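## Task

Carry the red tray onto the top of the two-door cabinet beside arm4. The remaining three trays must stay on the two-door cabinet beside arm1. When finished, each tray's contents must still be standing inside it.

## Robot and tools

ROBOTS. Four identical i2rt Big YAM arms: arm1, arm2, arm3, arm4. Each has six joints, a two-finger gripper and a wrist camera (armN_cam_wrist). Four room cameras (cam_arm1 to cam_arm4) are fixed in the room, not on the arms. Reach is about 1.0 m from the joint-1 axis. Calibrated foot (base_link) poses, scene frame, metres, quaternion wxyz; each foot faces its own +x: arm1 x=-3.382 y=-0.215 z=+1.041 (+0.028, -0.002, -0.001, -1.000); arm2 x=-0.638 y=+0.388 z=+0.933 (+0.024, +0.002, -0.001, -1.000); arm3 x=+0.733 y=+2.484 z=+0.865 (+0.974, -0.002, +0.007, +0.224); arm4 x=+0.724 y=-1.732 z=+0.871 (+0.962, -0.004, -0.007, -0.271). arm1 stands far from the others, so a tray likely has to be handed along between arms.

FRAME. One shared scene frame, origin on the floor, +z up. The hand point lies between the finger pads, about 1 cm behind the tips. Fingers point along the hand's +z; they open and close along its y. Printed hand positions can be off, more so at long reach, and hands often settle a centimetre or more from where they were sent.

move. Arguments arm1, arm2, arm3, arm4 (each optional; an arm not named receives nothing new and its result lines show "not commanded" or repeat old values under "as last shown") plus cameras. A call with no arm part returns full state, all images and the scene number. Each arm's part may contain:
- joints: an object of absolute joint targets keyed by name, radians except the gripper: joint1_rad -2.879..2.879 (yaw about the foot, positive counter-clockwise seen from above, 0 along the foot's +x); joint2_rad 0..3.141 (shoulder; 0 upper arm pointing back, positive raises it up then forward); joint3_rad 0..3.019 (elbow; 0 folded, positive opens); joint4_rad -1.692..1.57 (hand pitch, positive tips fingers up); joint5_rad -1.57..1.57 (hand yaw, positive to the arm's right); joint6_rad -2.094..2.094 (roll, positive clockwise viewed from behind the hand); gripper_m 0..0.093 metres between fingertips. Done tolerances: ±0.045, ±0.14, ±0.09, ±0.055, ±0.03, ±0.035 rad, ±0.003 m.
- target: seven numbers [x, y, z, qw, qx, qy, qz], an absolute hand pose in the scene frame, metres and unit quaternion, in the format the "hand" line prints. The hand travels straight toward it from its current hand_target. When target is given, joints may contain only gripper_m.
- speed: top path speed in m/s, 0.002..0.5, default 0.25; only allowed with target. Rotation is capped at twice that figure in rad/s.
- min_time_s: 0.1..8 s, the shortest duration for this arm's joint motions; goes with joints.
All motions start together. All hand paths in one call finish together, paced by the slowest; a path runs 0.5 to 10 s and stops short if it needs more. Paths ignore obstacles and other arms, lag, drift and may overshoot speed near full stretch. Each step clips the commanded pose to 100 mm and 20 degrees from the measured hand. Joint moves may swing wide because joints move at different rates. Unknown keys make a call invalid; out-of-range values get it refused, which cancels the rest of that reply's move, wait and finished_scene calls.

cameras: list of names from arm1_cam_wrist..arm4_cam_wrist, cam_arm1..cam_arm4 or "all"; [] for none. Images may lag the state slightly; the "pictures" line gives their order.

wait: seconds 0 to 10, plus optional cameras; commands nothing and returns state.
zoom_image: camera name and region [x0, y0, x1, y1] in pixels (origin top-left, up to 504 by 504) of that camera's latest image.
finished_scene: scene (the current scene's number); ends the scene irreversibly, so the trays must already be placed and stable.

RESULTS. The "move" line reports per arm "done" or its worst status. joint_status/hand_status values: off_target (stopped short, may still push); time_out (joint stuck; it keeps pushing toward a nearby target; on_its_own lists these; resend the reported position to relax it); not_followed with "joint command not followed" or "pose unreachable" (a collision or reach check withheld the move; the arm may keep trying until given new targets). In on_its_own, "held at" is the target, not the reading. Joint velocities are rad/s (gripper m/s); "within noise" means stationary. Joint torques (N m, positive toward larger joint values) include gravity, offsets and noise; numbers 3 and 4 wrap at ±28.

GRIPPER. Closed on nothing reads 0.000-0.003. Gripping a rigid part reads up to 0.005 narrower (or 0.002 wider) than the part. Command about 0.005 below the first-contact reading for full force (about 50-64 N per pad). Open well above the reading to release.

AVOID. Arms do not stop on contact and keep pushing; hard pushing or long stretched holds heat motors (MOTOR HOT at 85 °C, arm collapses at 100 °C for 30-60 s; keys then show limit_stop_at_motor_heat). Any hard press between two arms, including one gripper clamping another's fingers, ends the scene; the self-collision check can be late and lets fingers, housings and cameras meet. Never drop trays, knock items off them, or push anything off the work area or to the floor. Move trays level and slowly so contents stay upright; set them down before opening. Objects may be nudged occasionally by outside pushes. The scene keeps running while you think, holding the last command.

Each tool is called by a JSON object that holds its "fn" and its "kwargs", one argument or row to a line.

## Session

{"fn": "move", "kwargs": {

}}

Scene clock: 0.00 s.
Joint torques (N m): no reading
Heat: arm1: hottest joint1_rad 32 °C; arm2: hottest joint3_rad 34 °C; arm3: hottest joint3_rad 37 °C; arm4: hottest joint1_rad 34 °C.
Joint velocities: within noise
arm1.joint_positions: joint1_rad=+0.422 joint2_rad=+0.578 joint3_rad=+1.350 joint4_rad=-1.313 joint5_rad=-0.198 joint6_rad=-0.358 gripper_m=+0.09396
arm1.joint_status: not commanded
arm1.hand: x=-3.5642 y=-0.3471 z=+1.5768 quat_wxyz=(-0.115, -0.770, -0.396, +0.486) (m; scene frame)
arm1.hand_target: x=-3.5619 y=-0.3459 z=+1.5878 quat_wxyz=(-0.115, -0.764, -0.394, +0.497) (m; scene frame)
arm1.hand_status: not commanded
arm2.joint_positions: joint1_rad=+0.421 joint2_rad=+0.644 joint3_rad=+1.571 joint4_rad=-1.256 joint5_rad=-0.052 joint6_rad=+0.497 gripper_m=+0.09396
arm2.joint_status: not commanded
arm2.hand: x=-0.8355 y=+0.2808 z=+1.5698 quat_wxyz=(-0.290, -0.814, -0.003, +0.504) (m; scene frame)
arm2.hand_target: x=-0.8318 y=+0.2827 z=+1.5786 quat_wxyz=(-0.294, -0.807, -0.003, +0.512) (m; scene frame)
arm2.hand_status: not commanded
arm3.joint_positions: joint1_rad=-0.423 joint2_rad=+0.637 joint3_rad=+1.333 joint4_rad=-1.526 joint5_rad=+0.222 joint6_rad=+0.654 gripper_m=+0.09396
arm3.joint_status: not commanded
arm3.hand: x=+0.9557 y=+2.4547 z=+1.3375 quat_wxyz=(-0.369, -0.322, -0.872, -0.018) (m; scene frame)
arm3.hand_target: x=+0.9552 y=+2.4547 z=+1.3503 quat_wxyz=(-0.382, -0.321, -0.866, -0.024) (m; scene frame)
arm3.hand_status: not commanded
arm4.joint_positions: joint1_rad=+0.000 joint2_rad=+0.635 joint3_rad=+1.447 joint4_rad=-1.142 joint5_rad=-0.230 joint6_rad=-0.553 gripper_m=+0.09396
arm4.joint_status: not commanded
arm4.hand: x=+0.9513 y=-1.8219 z=+1.4824 quat_wxyz=(-0.545, +0.070, -0.804, +0.228) (m; scene frame)
arm4.hand_target: x=+0.9479 y=-1.8198 z=+1.4930 quat_wxyz=(-0.552, +0.072, -0.797, +0.234) (m; scene frame)
arm4.hand_status: not commanded
pictures: arm1_cam_wrist, arm2_cam_wrist, arm3_cam_wrist, arm4_cam_wrist, cam_arm1, cam_arm2, cam_arm3, cam_arm4
Images, in order (width x height): arm1_cam_wrist 896x504, arm2_cam_wrist 896x504, arm3_cam_wrist 896x504, arm4_cam_wrist 896x504, cam_arm1 896x504, cam_arm2 896x504, cam_arm3 896x504, cam_arm4 896x504.

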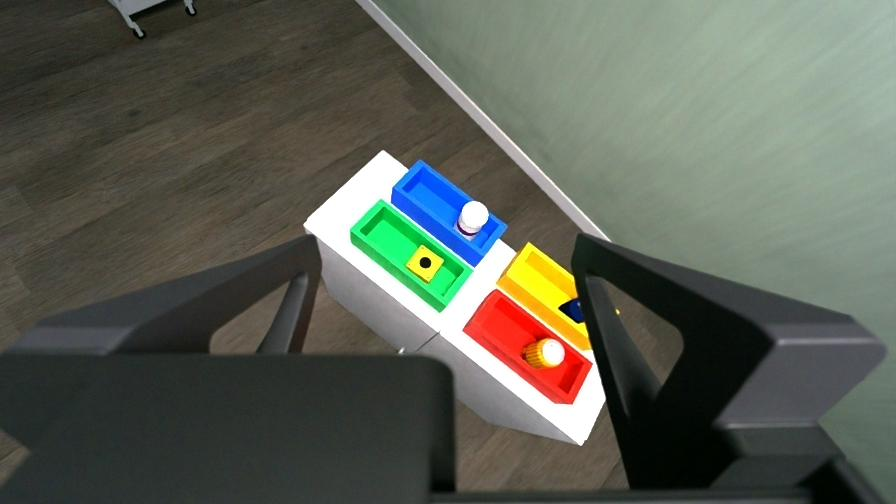

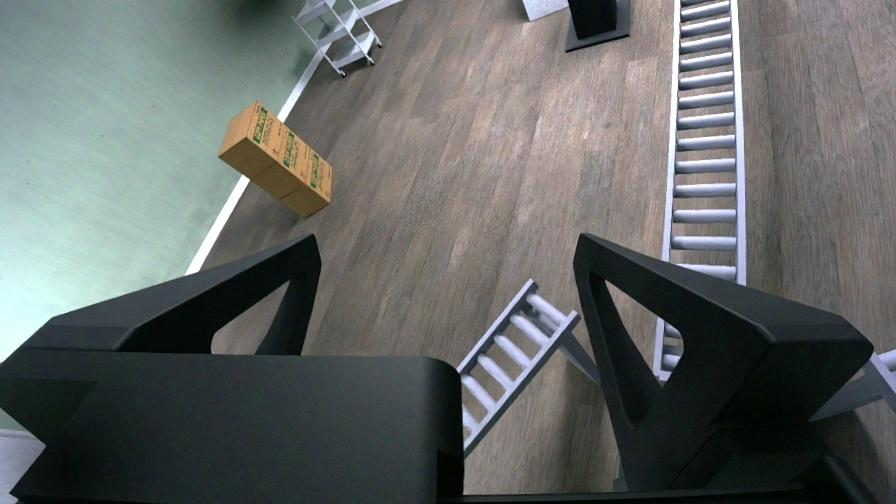

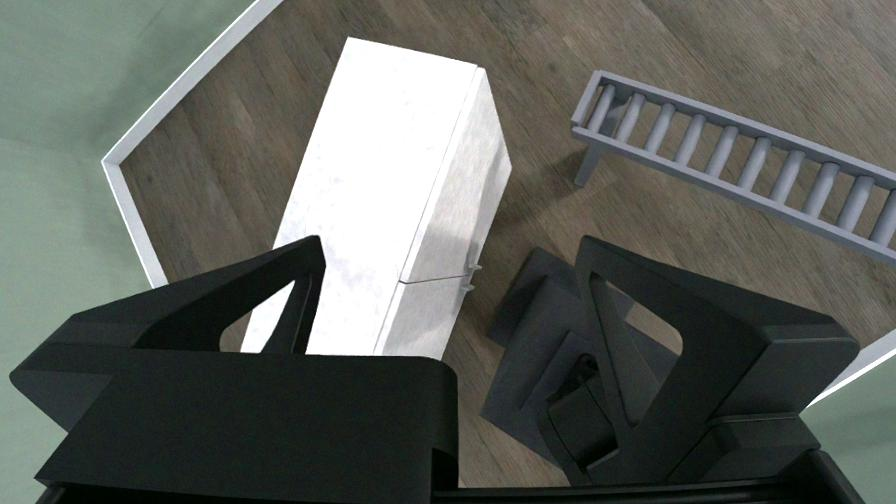

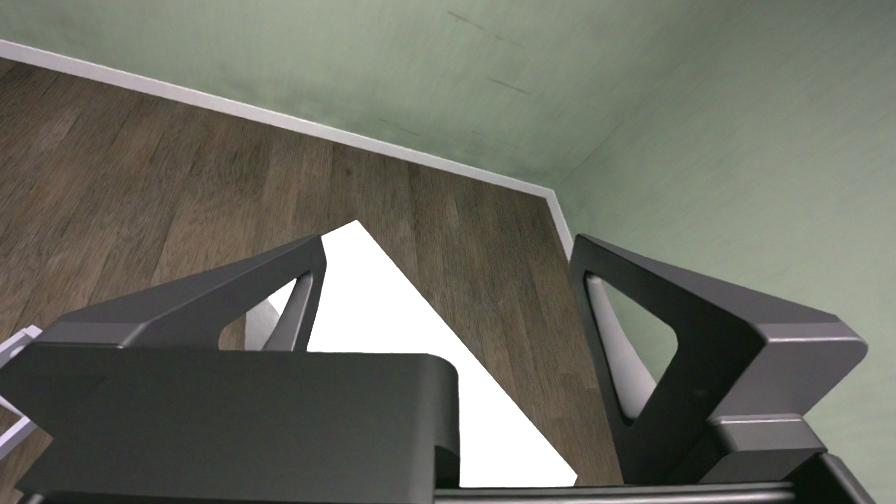

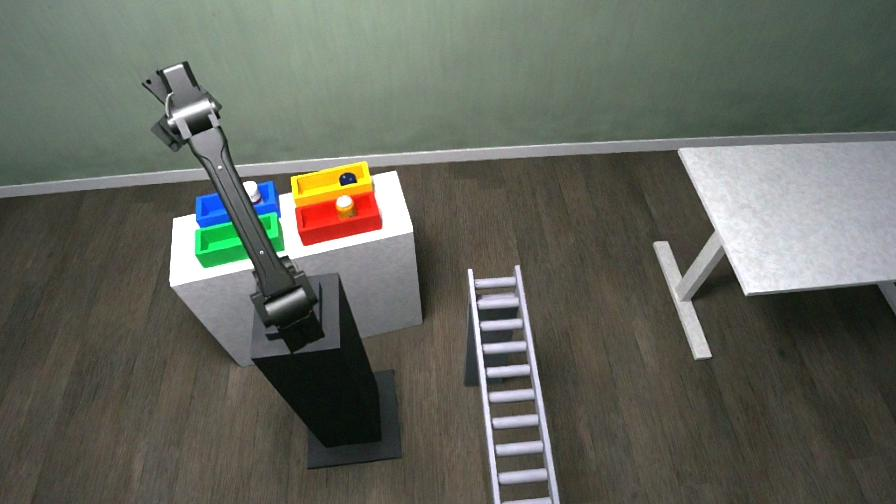

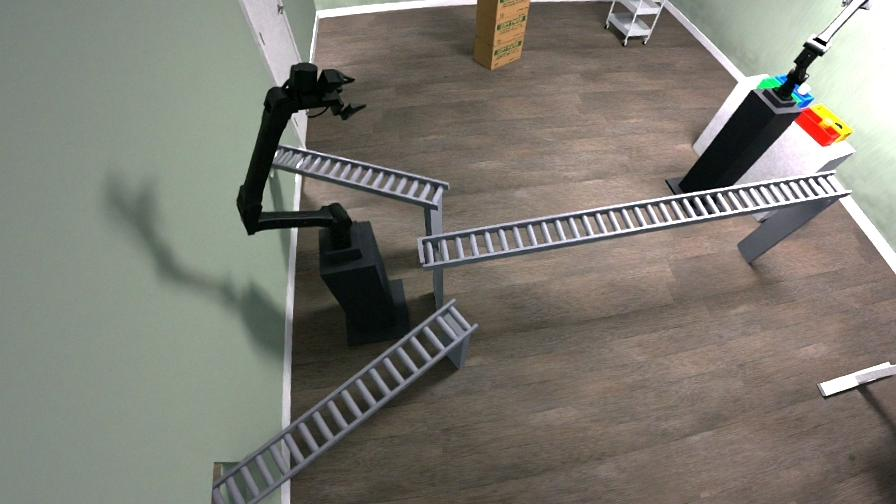

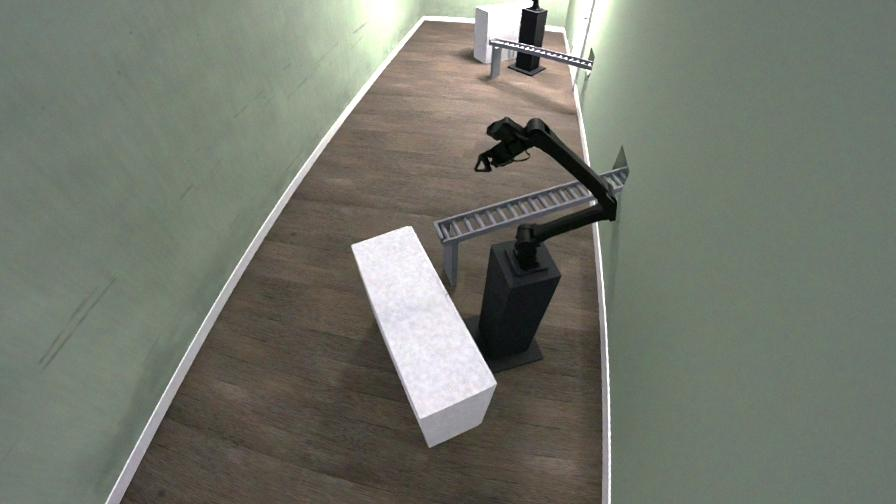

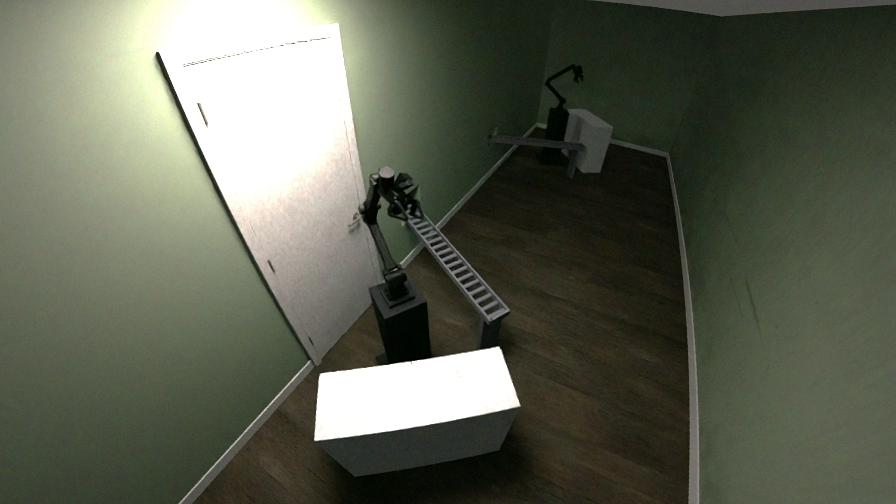

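{"fn": "move", "kwargs": {
  "arm1": {"joints":{"joint1_rad":-0.6,"joint5_rad":0}},
  "arm4": {"joints":{"joint1_rad":1.75,"joint5_rad":0,"joint6_rad":0,"gripper_m":0.07}}
}}

{"fn": "move", "kwargs": {
  "arm1": {"target":[-3.75,0.0,1.23,0,0.943,0,-0.334],"joints":{"gripper_m":0.07}},
  "arm2": {"target":[-0.9,0.32,1.1,0,0.943,0,-0.334],"joints":{"gripper_m":0.07}},
  "arm4": {"target":[0.9,-1.4,1.1,-0.236,0.667,-0.667,-0.236]},
  "cameras": ["arm1_cam_wrist","arm2_cam_wrist","arm4_cam_wrist","cam_arm1","cam_arm4"]
}}

{"fn": "zoom_image", "kwargs": {
  "camera": "arm1_cam_wrist",
  "region": [100, 0, 600, 300]
}}

Scene clock: 7.50 s.
Joint torques (N m): arm1=[-1.96 1.96 7.83 1.87 0.04 0.08] | arm2=[0.56 2.02 9.02 1.96 -0.06 0.02] | arm3=[1.08 2.55 9.17 1.16 0.08 -0.04] | arm4=[0.44 3.37 9.88 2.39 -0.03 0.09]
Heat: arm1: hottest joint1_rad 32 °C; arm2: hottest joint3_rad 35 °C; arm3: hottest joint3_rad 38 °C; arm4: hottest joint1_rad 34 °C.
move: arm1 done; arm4 done
Joint velocities: within noise
arm1.joint_positions: joint1_rad=-0.590 joint2_rad=+0.578 joint3_rad=+1.350 joint4_rad=-1.313 joint5_rad=-0.001 joint6_rad=-0.358 gripper_m=+0.09397
arm1.joint_status: all done
arm1.hand: x=-3.5762 y=-0.0973 z=+1.5745 quat_wxyz=(+0.211, -0.866, +0.077, +0.447) (m; scene frame)
arm1.hand_target: x=-3.5726 y=-0.0964 z=+1.5857 quat_wxyz=(+0.219, -0.859, +0.081, +0.455) (m; scene frame)
arm1.hand_status: not commanded
arm2, arm3: as last shown
arm4.joint_positions: joint1_rad=+1.739 joint2_rad=+0.635 joint3_rad=+1.447 joint4_rad=-1.142 joint5_rad=-0.002 joint6_rad=-0.015 gripper_m=+0.07009
arm4.joint_status: all done
arm4.hand: x=+0.8120 y=-1.4879 z=+1.4755 quat_wxyz=(-0.484, +0.466, -0.670, -0.316) (m; scene frame)
arm4.hand_target: x=+0.8082 y=-1.4904 z=+1.4861 quat_wxyz=(-0.488, +0.460, -0.665, -0.327) (m; scene frame)
arm4.hand_status: not commanded
pictures: none

Scene clock: 10.33 s.
Joint torques (N m): arm1=[-1.61 -8 7.79 1.62 -0.49 -0.07] | arm2=[-0.5 0.38 10.85 2 0.24 -0.12] | arm3=[1.14 2.26 9.11 1.17 0.08 -0.05] | arm4=[-1.55 -3.66 10.41 2.11 -0.4 -0.23]
Heat: arm1: hottest joint1_rad 32 °C; arm2: hottest joint3_rad 35 °C; arm3: hottest joint3_rad 38 °C; arm4: hottest joint1_rad 34 °C.
move: arm1 done; arm2 done; arm4 done
Joint velocities: within noise
arm1.joint_positions: joint1_rad=-0.735 joint2_rad=+1.158 joint3_rad=+0.842 joint4_rad=-0.714 joint5_rad=-0.405 joint6_rad=-0.559 gripper_m=+0.07015
arm1.joint_status: all done
arm1.hand: x=-3.7476 y=-0.0061 z=+1.2271 quat_wxyz=(-0.007, -0.945, +0.003, +0.327) (m; scene frame)
arm1.hand_target: x=-3.7498 y=-0.0001 z=+1.2299 quat_wxyz=(+0.000, -0.943, +0.000, +0.334) (m; scene frame)
arm1.hand_status: done (0.007 m and 1.2 deg from the pose sent, 0.398 m and 30.2 deg at the start)
arm2.joint_positions: joint1_rad=+0.392 joint2_rad=+0.569 joint3_rad=+0.492 joint4_rad=-0.868 joint5_rad=+0.266 joint6_rad=+0.356 gripper_m=+0.07008
arm2.joint_status: all done
arm2.hand: x=-0.8950 y=+0.3186 z=+1.0981 quat_wxyz=(-0.003, -0.945, +0.001, +0.328) (m; scene frame)
arm2.hand_target: x=-0.8998 y=+0.3200 z=+1.1001 quat_wxyz=(+0.000, -0.943, +0.000, +0.334) (m; scene frame)
arm2.hand_status: done (0.005 m and 0.8 deg from the pose sent, 0.476 m and 41.5 deg at the start)
arm3: as last shown
arm4.joint_positions: joint1_rad=+1.440 joint2_rad=+0.970 joint3_rad=+0.832 joint4_rad=-0.878 joint5_rad=-0.425 joint6_rad=-0.546 gripper_m=+0.07009
arm4.joint_status: not commanded
arm4.hand: x=+0.8950 y=-1.4010 z=+1.0999 quat_wxyz=(-0.228, +0.665, -0.670, -0.238) (m; scene frame)
arm4.hand_target: x=+0.9000 y=-1.4000 z=+1.1001 quat_wxyz=(-0.236, +0.667, -0.667, -0.236) (m; scene frame)
arm4.hand_status: done (0.005 m and 1.0 deg from the pose sent, 0.396 m and 37.9 deg at the start)
pictures: arm1_cam_wrist, arm2_cam_wrist, arm4_cam_wrist, cam_arm1, cam_arm4
Images, in order (width x height): arm1_cam_wrist 896x504, arm2_cam_wrist 896x504, arm4_cam_wrist 896x504, cam_arm1 896x504, cam_arm4 896x504.

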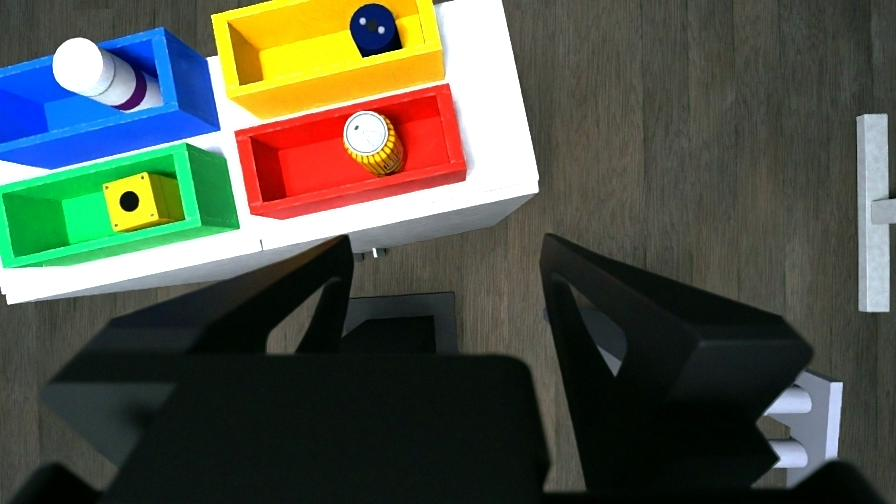

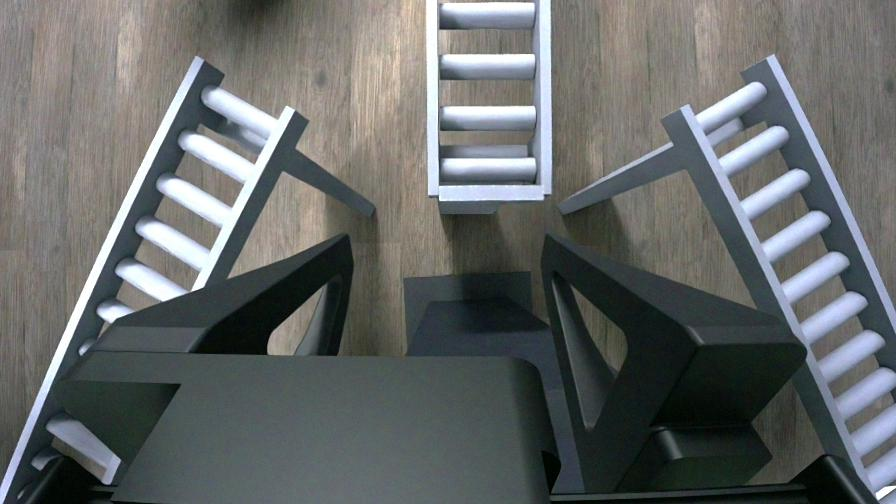

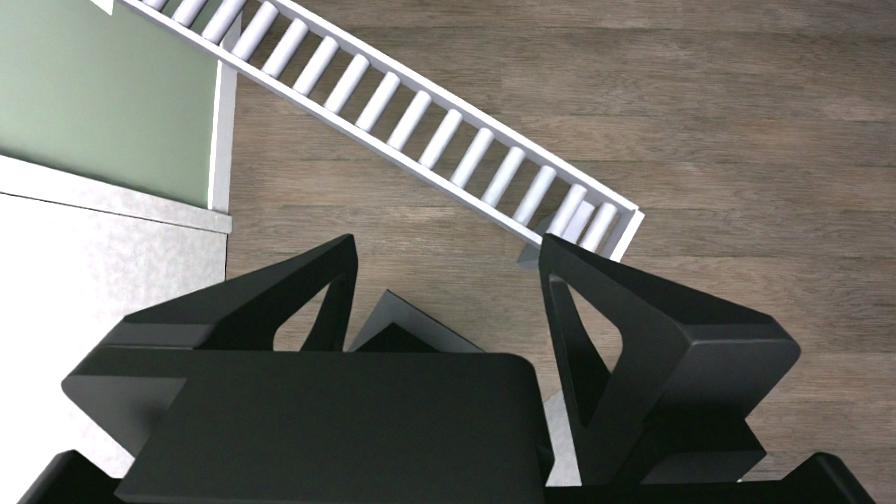

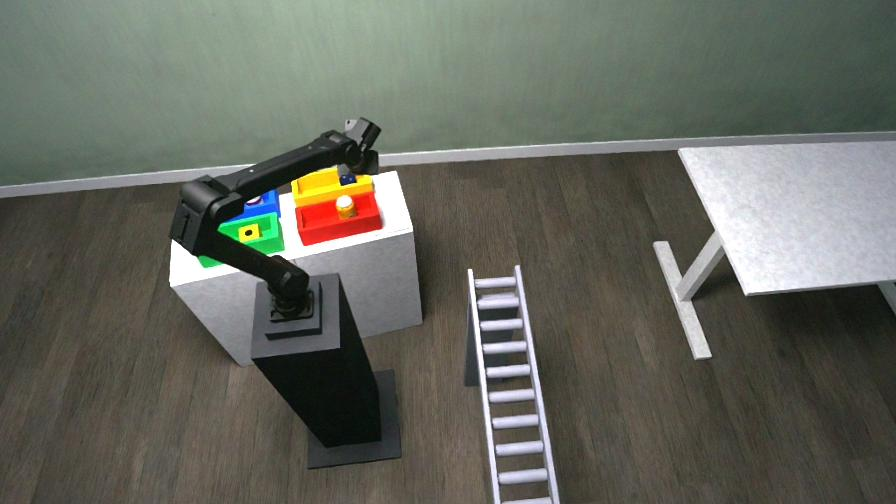

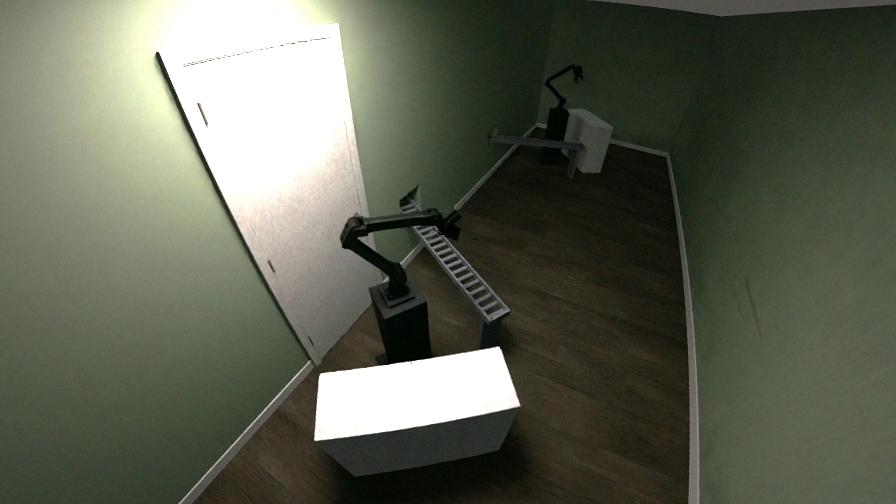

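Scaled by 1.008 from the camera's 896x504 image, which has a finer 1280x720 frame.

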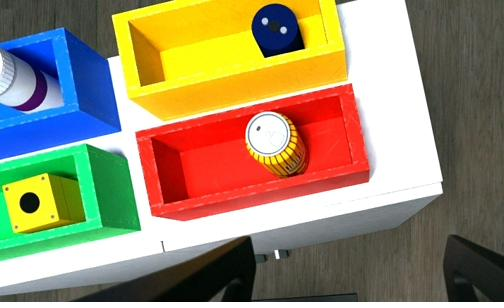

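{"fn": "move", "kwargs": {
  "arm1": {"joints":{"joint1_rad":-0.18,"joint5_rad":0,"joint6_rad":-1.85},"min_time_s":1.5}
}}

{"fn": "move", "kwargs": {
  "arm1": {"target":[-3.862,-0.153,1.0,0,0.629,0.777,0]},
  "cameras": ["arm1_cam_wrist","cam_arm1"]
}}

{"fn": "zoom_image", "kwargs": {
  "camera": "cam_arm1",
  "region": [250, 130, 430, 280]
}}

Scene clock: 23.33 s.
Joint torques (N m): arm1=[-0.09 -7.82 7.72 1.52 0.01 0.01] | arm2=[-0.56 0.26 10.74 2.02 0.24 -0.09] | arm3=[0.97 2.26 9.18 1.14 0.09 -0.05] | arm4=[-1.73 -3.9 10.52 2 -0.32 -0.23]
Heat: arm1: hottest joint1_rad 32 °C; arm2: hottest joint3_rad 38 °C; arm3: hottest joint3_rad 39 °C; arm4: hottest joint3_rad 35 °C.
move: arm1 done
Joint velocities: within noise
arm1.joint_positions: joint1_rad=-0.189 joint2_rad=+1.158 joint3_rad=+0.842 joint4_rad=-0.714 joint5_rad=-0.003 joint6_rad=-1.838 gripper_m=+0.07015
arm1.joint_status: all done
arm1.hand: x=-3.8006 y=-0.1584 z=+1.2156 quat_wxyz=(+0.223, -0.634, -0.725, +0.151) (m; scene frame)
arm1.hand_target: x=-3.8062 y=-0.1609 z=+1.2184 quat_wxyz=(+0.230, -0.625, -0.730, +0.153) (m; scene frame)
arm1.hand_status: not commanded
arm2, arm3, arm4: as last shown
arm2.joint_positions: joint1_rad=+0.392 joint2_rad=+0.570 joint3_rad=+0.492 joint4_rad=-0.868 joint5_rad=+0.266 joint6_rad=+0.356 gripper_m=+0.07008
arm2.hand: x=-0.8951 y=+0.3186 z=+1.0980 quat_wxyz=(-0.003, -0.945, +0.001, +0.328) (m; scene frame)
arm4.hand_target: x=+0.9000 y=-1.4001 z=+1.1001 quat_wxyz=(-0.236, +0.667, -0.667, -0.236) (m; scene frame)
pictures: none

Scene clock: 25.37 s.
Joint torques (N m): arm1=[-0.44 -16.03 6.99 -0.43 0.01 -0.04] | arm2=[-0.38 0.26 10.82 2.04 0.23 -0.11] | arm3=[0.97 2.67 9.16 1.17 0.09 -0.05] | arm4=[-0.79 -3.9 10.48 2.24 -0.37 -0.23]
Heat: arm1: hottest joint1_rad 32 °C; arm2: hottest joint3_rad 39 °C; arm3: hottest joint3_rad 39 °C; arm4: hottest joint3_rad 35 °C.
move: arm1 off_target
Joint velocities: within noise
arm1.joint_positions: joint1_rad=-0.189 joint2_rad=+1.887 joint3_rad=+1.102 joint4_rad=-0.809 joint5_rad=+0.000 joint6_rad=-1.895 gripper_m=+0.07015
arm1.joint_status: not commanded
arm1.hand: x=-3.8468 y=-0.1523 z=+0.9938 quat_wxyz=(-0.009, -0.636, -0.772, -0.004) (m; scene frame)
arm1.hand_target: x=-3.8615 y=-0.1531 z=+1.0001 quat_wxyz=(+0.000, -0.629, -0.777, +0.000) (m; scene frame)
arm1.hand_status: off_target (0.016 m and 1.5 deg from the pose sent, 0.224 m and 31.5 deg at the start)
arm2, arm3, arm4: as last shown
pictures: arm1_cam_wrist, cam_arm1
Images, in order (width x height): arm1_cam_wrist 896x504, cam_arm1 896x504.

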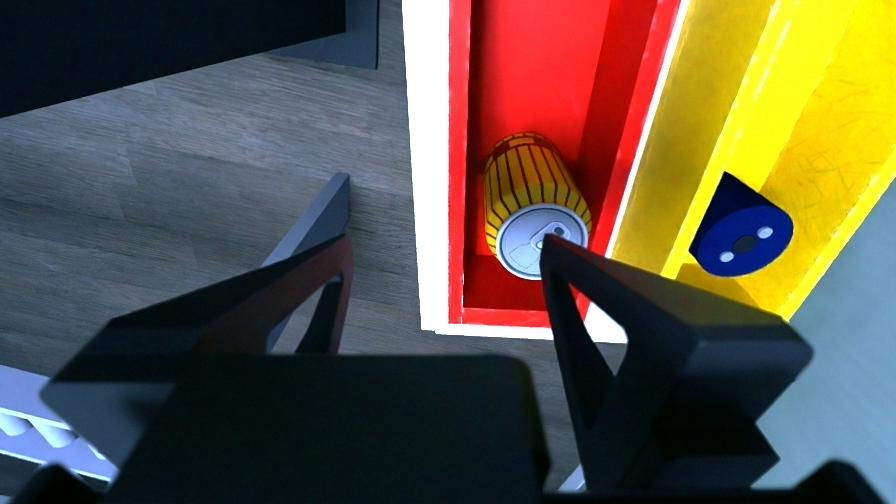

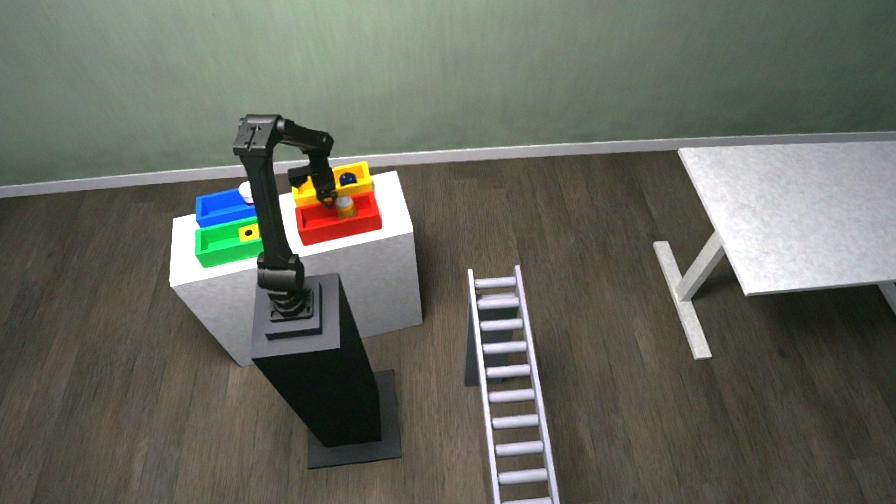

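Scaled by 2.800 from the camera's 896x504 image, which has a finer 1280x720 frame.

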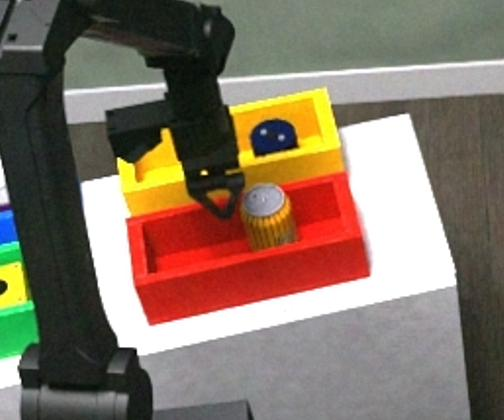

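{"fn": "move", "kwargs": {
  "arm1": {"target":[-3.868,-0.163,0.88,0,0.629,0.777,0],"speed":0.2}
}}

{"fn": "move", "kwargs": {
  "arm1": {"target":[-3.868,-0.163,0.832,0,0.629,0.777,0],"speed":0.1},
  "cameras": ["arm1_cam_wrist"]
}}

Scene clock: 31.00 s.
Joint torques (N m): arm1=[-0.21 -17.14 4.9 0.2 -0.02 0.15] | arm2=[-0.21 0.73 10.78 1.98 0.25 -0.1] | arm3=[1.03 2.49 9.06 1.16 0.07 -0.06] | arm4=[-1.03 -3.37 10.36 1.94 -0.31 -0.27]
Heat: arm1: hottest joint1_rad 32 °C; arm2: hottest joint3_rad 40 °C; arm3: hottest joint3_rad 40 °C; arm4: hottest joint3_rad 36 °C.
move: arm1 off_target
Joint velocities: within noise
arm1.joint_positions: joint1_rad=-0.171 joint2_rad=+2.145 joint3_rad=+1.113 joint4_rad=-0.569 joint5_rad=+0.000 joint6_rad=-1.895 gripper_m=+0.07015
arm1.joint_status: not commanded
arm1.hand: x=-3.8531 y=-0.1602 z=+0.8787 quat_wxyz=(-0.011, -0.629, -0.777, -0.006) (m; scene frame)
arm1.hand_target: x=-3.8677 y=-0.1630 z=+0.8803 quat_wxyz=(+0.000, -0.629, -0.777, +0.000) (m; scene frame)
arm1.hand_status: off_target (0.015 m and 1.5 deg from the pose sent, 0.116 m and 1.5 deg at the start)
arm2, arm3, arm4: as last shown
pictures: none

Scene clock: 32.33 s.
Joint torques (N m): arm1=[-0.73 -17.44 4.33 0.23 -0.03 0.14] | arm2=[-0.38 0.56 10.85 2.02 0.23 -0.08] | arm3=[1.03 2.55 9.14 1.17 0.07 -0.07] | arm4=[-1.49 -4.13 10.41 2.17 -0.34 -0.18]
Heat: arm1: hottest joint1_rad 32 °C; arm2: hottest joint3_rad 40 °C; arm3: hottest joint3_rad 40 °C; arm4: hottest joint3_rad 36 °C.
move: arm1 off_target
Joint velocities: within noise
arm1.joint_positions: joint1_rad=-0.165 joint2_rad=+2.252 joint3_rad=+1.136 joint4_rad=-0.482 joint5_rad=-0.001 joint6_rad=-1.895 gripper_m=+0.07015
arm1.joint_status: not commanded
arm1.hand: x=-3.8547 y=-0.1633 z=+0.8336 quat_wxyz=(-0.010, -0.627, -0.779, -0.005) (m; scene frame)
arm1.hand_target: x=-3.8679 y=-0.1631 z=+0.8324 quat_wxyz=(+0.000, -0.629, -0.777, +0.000) (m; scene frame)
arm1.hand_status: off_target (0.013 m and 1.3 deg from the pose sent, 0.049 m and 1.5 deg at the start)
arm2, arm3, arm4: as last shown
pictures: arm1_cam_wrist
Images, in order (width x height): arm1_cam_wrist 896x504.

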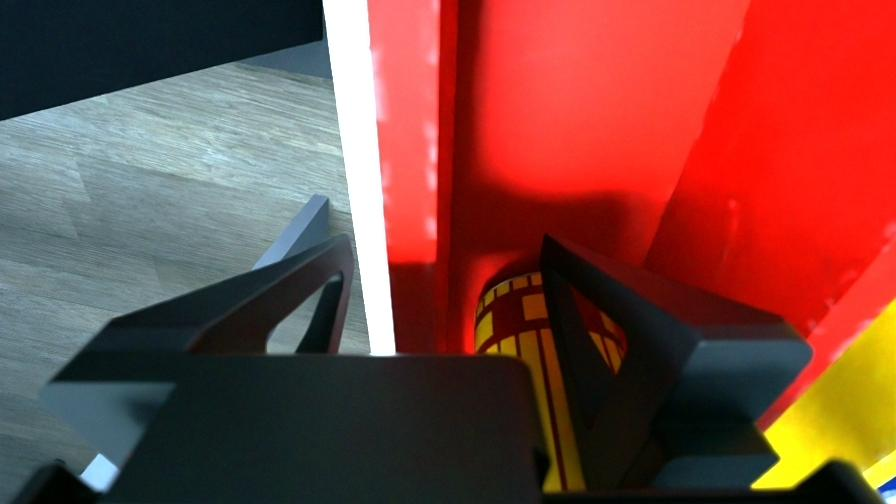

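{"fn": "move", "kwargs": {
  "arm1": {"target":[-3.852,-0.162,0.832,0,0.629,0.777,0],"speed":0.06}
}}

{"fn": "move", "kwargs": {
  "arm1": {"joints":{"gripper_m":0.002}},
  "cameras": ["arm1_cam_wrist"]
}}

{"fn": "move", "kwargs": {
  "arm1": {"target":[-3.852,-0.162,0.93,-0.02,0.629,0.777,-0.02],"speed":0.1},
  "cameras": ["arm1_cam_wrist","cam_arm1"]
}}

{"fn": "zoom_image", "kwargs": {
  "camera": "cam_arm1",
  "region": [250, 130, 430, 280]
}}

Scene clock: 38.17 s.
Joint torques (N m): arm1=[-1.03 -18.67 2.13 0.35 0.01 0.09] | arm2=[-0.5 0.62 10.82 1.99 0.24 -0.1] | arm3=[1.26 2.43 9.13 1.11 0.07 -0.06] | arm4=[-1.49 -3.9 10.4 2.13 -0.32 -0.24]
Heat: arm1: hottest joint1_rad 32 °C; arm2: hottest joint3_rad 41 °C; arm3: hottest joint3_rad 40 °C; arm4: hottest joint3_rad 37 °C.
move: arm1 done
Joint velocities: within noise
arm1.joint_positions: joint1_rad=-0.165 joint2_rad=+2.252 joint3_rad=+1.115 joint4_rad=-0.450 joint5_rad=-0.001 joint6_rad=-1.895 gripper_m=+0.07015
arm1.joint_status: not commanded
arm1.hand: x=-3.8499 y=-0.1639 z=+0.8300 quat_wxyz=(-0.006, -0.627, -0.779, -0.002) (m; scene frame)
arm1.hand_target: x=-3.8521 y=-0.1621 z=+0.8321 quat_wxyz=(+0.000, -0.629, -0.777, +0.000) (m; scene frame)
arm1.hand_status: done (0.003 m and 0.8 deg from the pose sent, 0.003 m and 1.4 deg at the start)
arm2, arm3, arm4: as last shown
pictures: none

Scene clock: 39.03 s.
Joint torques (N m): arm1=[-1.2 -18.08 2.41 -0.03 0.1 0.05] | arm2=[-0.32 0.5 10.78 2.03 0.25 -0.11] | arm3=[1.03 2.49 9.1 1.2 0.07 -0.06] | arm4=[-1.96 -3.84 10.51 2.1 -0.34 -0.19]
Heat: arm1: hottest joint1_rad 32 °C; arm2: hottest joint3_rad 41 °C; arm3: hottest joint3_rad 40 °C; arm4: hottest joint3_rad 37 °C.
move: arm1 off_target
Joint velocities: within noise
arm1.joint_positions: joint1_rad=-0.165 joint2_rad=+2.244 joint3_rad=+1.112 joint4_rad=-0.441 joint5_rad=-0.002 joint6_rad=-1.890 gripper_m=+0.01122
arm1.joint_status: gripper_m off_target (ended at +0.01125, target +0.00200)
arm1.hand: x=-3.8533 y=-0.1638 z=+0.8330 quat_wxyz=(+0.000, -0.629, -0.777, +0.003) (m; scene frame)
arm1.hand_target: x=-3.8521 y=-0.1620 z=+0.8320 quat_wxyz=(+0.000, -0.629, -0.777, +0.000) (m; scene frame)
arm1.hand_status: not commanded
arm2, arm4: as last shown
arm3.joint_positions: joint1_rad=-0.423 joint2_rad=+0.637 joint3_rad=+1.333 joint4_rad=-1.526 joint5_rad=+0.222 joint6_rad=+0.654 gripper_m=+0.09396
arm3.joint_status: not commanded
arm3.hand: x=+0.9557 y=+2.4547 z=+1.3375 quat_wxyz=(-0.369, -0.322, -0.872, -0.018) (m; scene frame)
arm3.hand_target: x=+0.9552 y=+2.4547 z=+1.3503 quat_wxyz=(-0.382, -0.321, -0.866, -0.024) (m; scene frame)
arm3.hand_status: not commanded
pictures: arm1_cam_wrist
Images, in order (width x height): arm1_cam_wrist 896x504.

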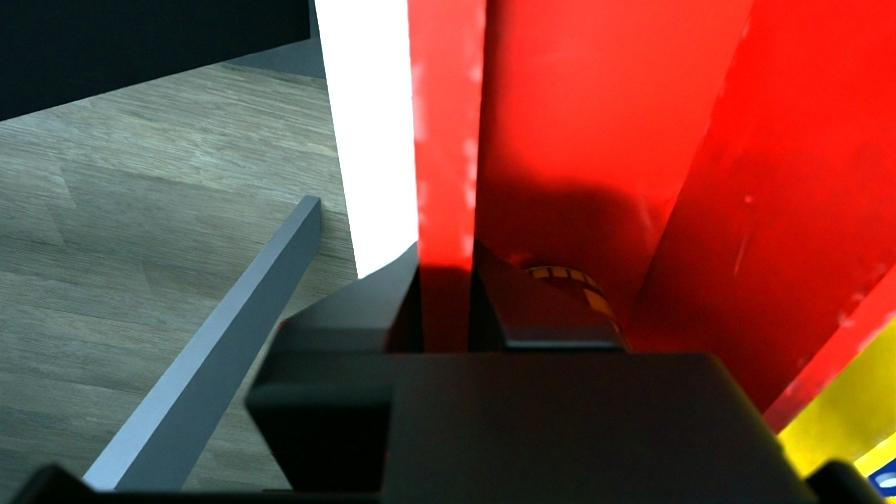

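Scene clock: 40.80 s.
Joint torques (N m): arm1=[-1.38 -20.89 3.97 -0.17 -0.08 -0.01] | arm2=[-0.32 0.5 10.88 1.99 0.24 -0.11] | arm3=[1.2 2.49 9.16 1.17 0.08 -0.06] | arm4=[-2.14 -3.72 10.45 2.06 -0.33 -0.2]
Heat: arm1: hottest joint1_rad 32 °C; arm2: hottest joint3_rad 41 °C; arm3: hottest joint3_rad 40 °C; arm4: hottest joint3_rad 38 °C.
move: arm1 off_target
Joint velocities: within noise
arm1.joint_positions: joint1_rad=-0.165 joint2_rad=+2.043 joint3_rad=+1.028 joint4_rad=-0.560 joint5_rad=-0.011 joint6_rad=-1.890 gripper_m=+0.01122
arm1.joint_status: not commanded
arm1.hand: x=-3.8351 y=-0.1671 z=+0.9070 quat_wxyz=(-0.004, -0.629, -0.777, +0.006) (m; scene frame)
arm1.hand_target: x=-3.8516 y=-0.1621 z=+0.9296 quat_wxyz=(+0.020, -0.629, -0.777, +0.020) (m; scene frame)
arm1.hand_status: off_target (0.029 m and 3.2 deg from the pose sent, 0.097 m and 3.1 deg at the start)
arm2, arm3, arm4: as last shown
pictures: arm1_cam_wrist, cam_arm1
Images, in order (width x height): arm1_cam_wrist 896x504, cam_arm1 896x504.

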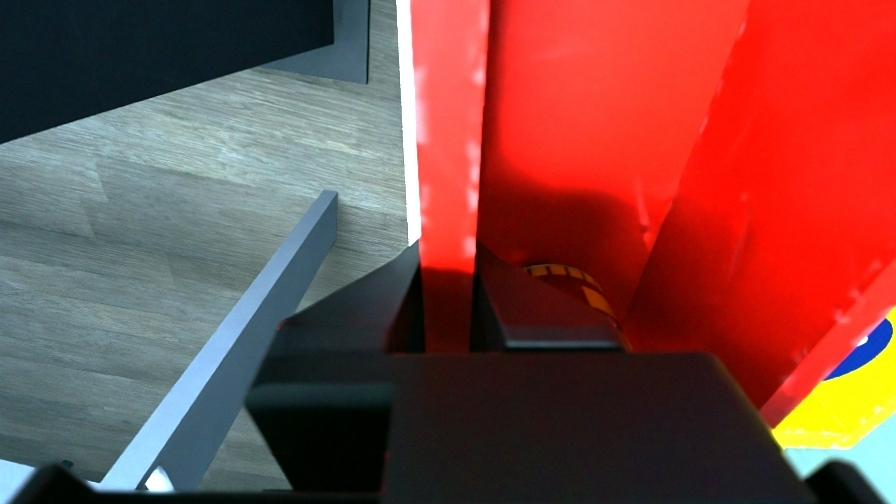

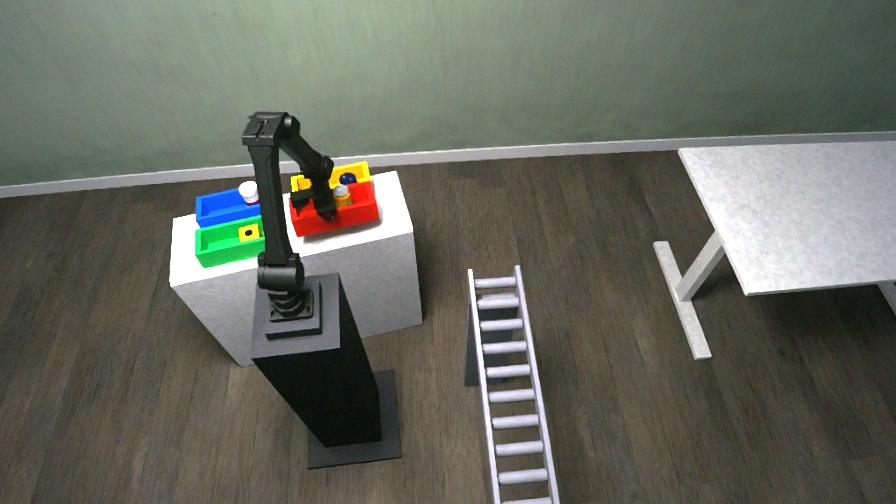

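Scaled by 2.800 from the camera's 896x504 image, which has a finer 1280x720 frame.

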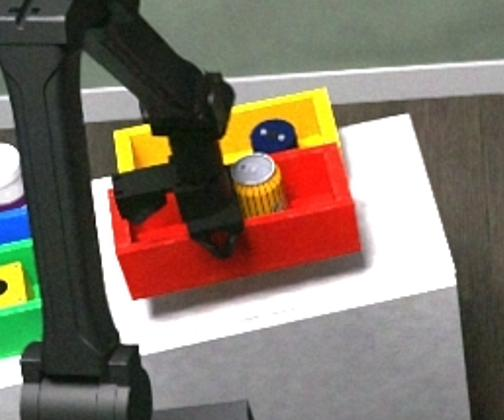

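{"fn": "move", "kwargs": {
  "arm1": {"target":[-3.83,-0.162,1.06,-0.03,0.629,0.777,-0.03],"speed":0.15}
}}

{"fn": "move", "kwargs": {
  "arm1": {"joints":{"joint1_rad":-1.6,"joint6_rad":-1.575},"min_time_s":4}
}}

{"fn": "move", "kwargs": {
  "arm1": {"target":[-3.38,0.38,0.98,-0.035,1,0,0],"speed":0.12},
  "cameras": ["cam_arm1"]
}}

{"fn": "zoom_image", "kwargs": {
  "camera": "cam_arm1",
  "region": [400, 200, 600, 390]
}}

Scene clock: 48.93 s.
Joint torques (N m): arm1=[-1.73 -18.49 6.26 -0.09 -0.1 -0.05] | arm2=[-0.32 0.62 10.81 1.98 0.22 -0.11] | arm3=[0.91 2.61 9.13 1.17 0.08 -0.04] | arm4=[-1.44 -3.84 10.39 2.18 -0.33 -0.24]
Heat: arm1: hottest joint1_rad 32 °C; arm2: hottest joint3_rad 42 °C; arm3: hottest joint3_rad 41 °C; arm4: hottest joint3_rad 39 °C.
move: arm1 off_target
Joint velocities: within noise
arm1.joint_positions: joint1_rad=-0.167 joint2_rad=+1.722 joint3_rad=+0.996 joint4_rad=-0.829 joint5_rad=-0.017 joint6_rad=-1.893 gripper_m=+0.01122
arm1.joint_status: not commanded
arm1.hand: x=-3.8153 y=-0.1688 z=+1.0355 quat_wxyz=(+0.003, -0.629, -0.778, +0.014) (m; scene frame)
arm1.hand_target: x=-3.8294 y=-0.1622 z=+1.0597 quat_wxyz=(+0.030, -0.629, -0.777, +0.030) (m; scene frame)
arm1.hand_status: off_target (0.029 m and 3.6 deg from the pose sent, 0.153 m and 4.8 deg at the start)
arm2.joint_positions: joint1_rad=+0.392 joint2_rad=+0.570 joint3_rad=+0.492 joint4_rad=-0.868 joint5_rad=+0.266 joint6_rad=+0.356 gripper_m=+0.07008
arm2.joint_status: not commanded
arm2.hand: x=-0.8951 y=+0.3186 z=+1.0980 quat_wxyz=(-0.003, -0.945, +0.001, +0.328) (m; scene frame)
arm2.hand_target: x=-0.8998 y=+0.3200 z=+1.1001 quat_wxyz=(+0.000, -0.943, +0.000, +0.334) (m; scene frame)
arm2.hand_status: not commanded
arm3: as last shown
arm4.joint_positions: joint1_rad=+1.440 joint2_rad=+0.970 joint3_rad=+0.832 joint4_rad=-0.878 joint5_rad=-0.425 joint6_rad=-0.546 gripper_m=+0.07009
arm4.joint_status: not commanded
arm4.hand: x=+0.8950 y=-1.4010 z=+1.0999 quat_wxyz=(-0.228, +0.665, -0.670, -0.238) (m; scene frame)
arm4.hand_target: x=+0.9000 y=-1.4001 z=+1.1001 quat_wxyz=(-0.236, +0.667, -0.667, -0.236) (m; scene frame)
arm4.hand_status: not commanded
pictures: none

Scene clock: 53.43 s.
Joint torques (N m): arm1=[-0.85 -18.73 6.22 -0.01 0.07 0.13] | arm2=[-0.44 0.32 10.86 2.02 0.24 -0.1] | arm3=[1.08 2.37 9.11 1.22 0.07 -0.06] | arm4=[-2.14 -3.72 10.51 2.04 -0.37 -0.25]
Heat: arm1: hottest joint1_rad 32 °C; arm2: hottest joint3_rad 42 °C; arm3: hottest joint3_rad 41 °C; arm4: hottest joint3_rad 39 °C.
move: arm1 done
Joint velocities: within noise
arm1.joint_positions: joint1_rad=-1.599 joint2_rad=+1.722 joint3_rad=+0.996 joint4_rad=-0.829 joint5_rad=-0.020 joint6_rad=-1.585 gripper_m=+0.01122
arm1.joint_status: all done
arm1.hand: x=-3.3975 y=+0.2206 z=+1.0329 quat_wxyz=(+0.007, -1.000, -0.021, +0.012) (m; scene frame)
arm1.hand_target: x=-3.3964 y=+0.2355 z=+1.0571 quat_wxyz=(+0.038, -0.999, -0.016, +0.010) (m; scene frame)
arm1.hand_status: not commanded
arm2, arm3, arm4: as last shown
pictures: none

Scene clock: 55.57 s.
Joint torques (N m): arm1=[-1.79 -22.48 9.31 -0.27 0.28 0.14] | arm2=[-0.32 0.62 10.85 2.04 0.23 -0.1] | arm3=[1.32 2.49 9.13 1.13 0.09 -0.05] | arm4=[-2.02 -4.19 10.36 2.15 -0.38 -0.25]
Heat: arm1: hottest joint1_rad 32 °C; arm2: hottest joint3_rad 42 °C; arm3: hottest joint3_rad 41 °C; arm4: hottest joint3_rad 39 °C.
move: arm1 off_target
Joint velocities: within noise
arm1.joint_positions: joint1_rad=-1.618 joint2_rad=+2.124 joint3_rad=+1.382 joint4_rad=-0.838 joint5_rad=-0.005 joint6_rad=-1.584 gripper_m=+0.01122
arm1.joint_status: not commanded
arm1.hand: x=-3.3878 y=+0.3427 z=+0.9502 quat_wxyz=(-0.006, -1.000, -0.011, +0.005) (m; scene frame)
arm1.hand_target: x=-3.3798 y=+0.3777 z=+0.9814 quat_wxyz=(+0.035, -0.999, +0.000, +0.000) (m; scene frame)
arm1.hand_status: off_target (0.048 m and 4.9 deg from the pose sent, 0.169 m and 4.2 deg at the start)
arm2, arm3, arm4: as last shown
pictures: cam_arm1
Images, in order (width x height): cam_arm1 896x504.

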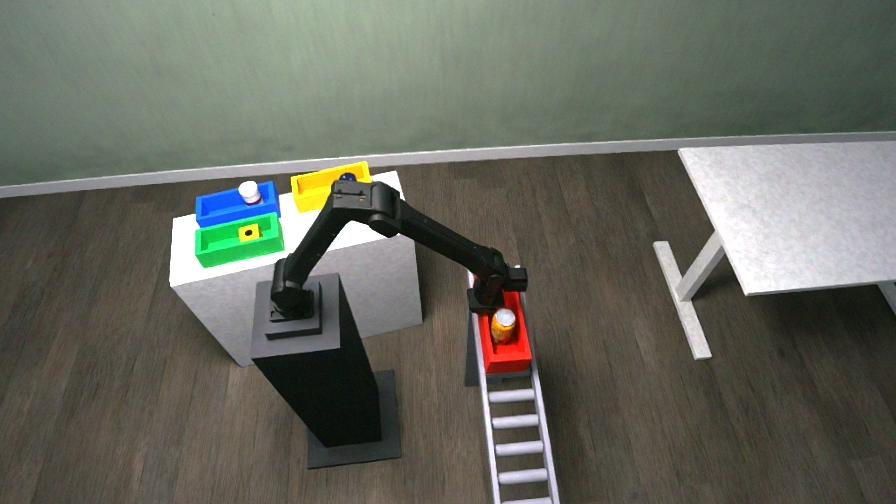

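Scaled by 2.520 from the camera's 896x504 image, which has a finer 1280x720 frame.

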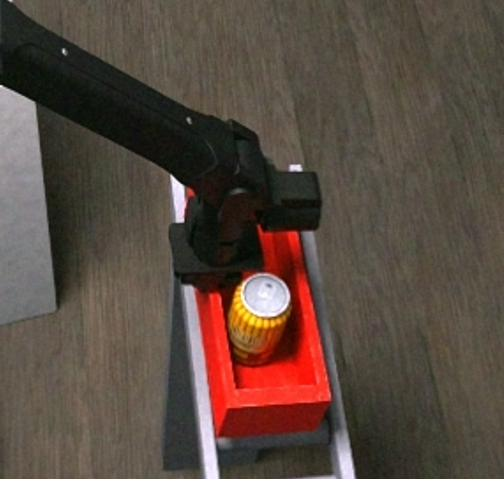

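{"fn": "move", "kwargs": {
  "arm1": {"target":[-3.378,0.364,0.93,-0.038,1,0,0],"speed":0.08}
}}

{"fn": "move", "kwargs": {
  "arm1": {"target":[-3.378,0.36,0.908,-0.036,1,0,0],"speed":0.05},
  "cameras": ["cam_arm1"]
}}

{"fn": "zoom_image", "kwargs": {
  "camera": "cam_arm1",
  "region": [440, 230, 580, 390]
}}

Scene clock: 59.70 s.
Joint torques (N m): arm1=[-1.79 -22.01 5.04 0.81 0.22 0.11] | arm2=[-0.38 0.85 10.78 1.95 0.24 -0.11] | arm3=[1.2 2.43 9.13 1.24 0.09 -0.05] | arm4=[-0.56 -3.43 10.44 2.03 -0.34 -0.2]
Heat: arm1: hottest joint1_rad 32 °C; arm2: hottest joint3_rad 42 °C; arm3: hottest joint3_rad 41 °C; arm4: hottest joint3_rad 40 °C.
move: arm1 off_target
Joint velocities: within noise
arm1.joint_positions: joint1_rad=-1.623 joint2_rad=+2.175 joint3_rad=+1.369 joint4_rad=-0.727 joint5_rad=-0.004 joint6_rad=-1.584 gripper_m=+0.01122
arm1.joint_status: not commanded
arm1.hand: x=-3.3849 y=+0.3520 z=+0.9198 quat_wxyz=(+0.018, -1.000, -0.008, +0.004) (m; scene frame)
arm1.hand_target: x=-3.3779 y=+0.3637 z=+0.9302 quat_wxyz=(+0.038, -0.999, +0.000, +0.000) (m; scene frame)
arm1.hand_status: off_target (0.017 m and 2.5 deg from the pose sent, 0.031 m and 5.2 deg at the start)
arm2, arm3, arm4: as last shown
pictures: none

Scene clock: 60.67 s.
Joint torques (N m): arm1=[-1.67 -19.08 4.83 1.24 0.21 0.11] | arm2=[-0.5 0.62 10.86 1.99 0.24 -0.11] | arm3=[1.26 2.49 9.14 1.25 0.08 -0.05] | arm4=[-1.38 -3.6 10.41 2.06 -0.4 -0.25]
Heat: arm1: hottest joint1_rad 32 °C; arm2: hottest joint3_rad 43 °C; arm3: hottest joint3_rad 41 °C; arm4: hottest joint3_rad 40 °C.
move: arm1 off_target
Joint velocities: within noise
arm1.joint_positions: joint1_rad=-1.625 joint2_rad=+2.178 joint3_rad=+1.360 joint4_rad=-0.695 joint5_rad=-0.004 joint6_rad=-1.584 gripper_m=+0.01122
arm1.joint_status: not commanded
arm1.hand: x=-3.3843 y=+0.3543 z=+0.9159 quat_wxyz=(+0.028, -1.000, -0.008, +0.004) (m; scene frame)
arm1.hand_target: x=-3.3780 y=+0.3596 z=+0.9082 quat_wxyz=(+0.036, -0.999, +0.000, +0.000) (m; scene frame)
arm1.hand_status: off_target (0.012 m and 1.4 deg from the pose sent, 0.016 m and 2.3 deg at the start)
arm2, arm3, arm4: as last shown
pictures: cam_arm1
Images, in order (width x height): cam_arm1 896x504.

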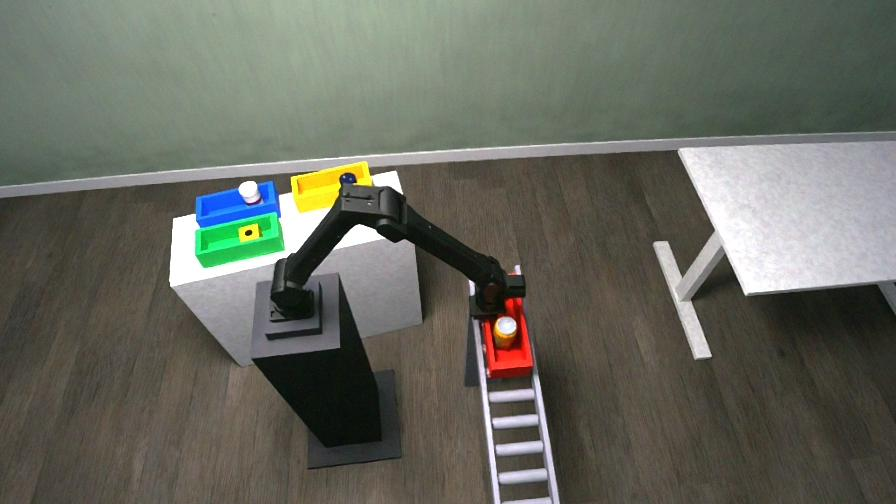

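Scaled by 3.150 from the camera's 896x504 image, which has a finer 1280x720 frame.

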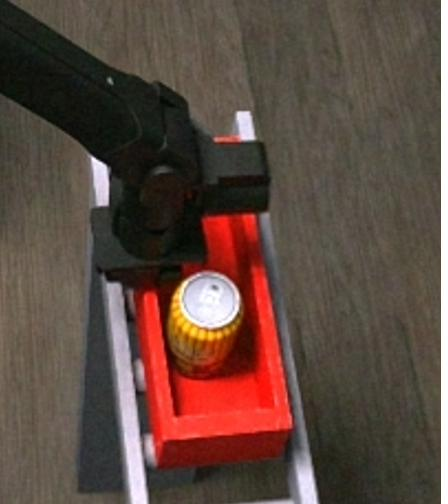

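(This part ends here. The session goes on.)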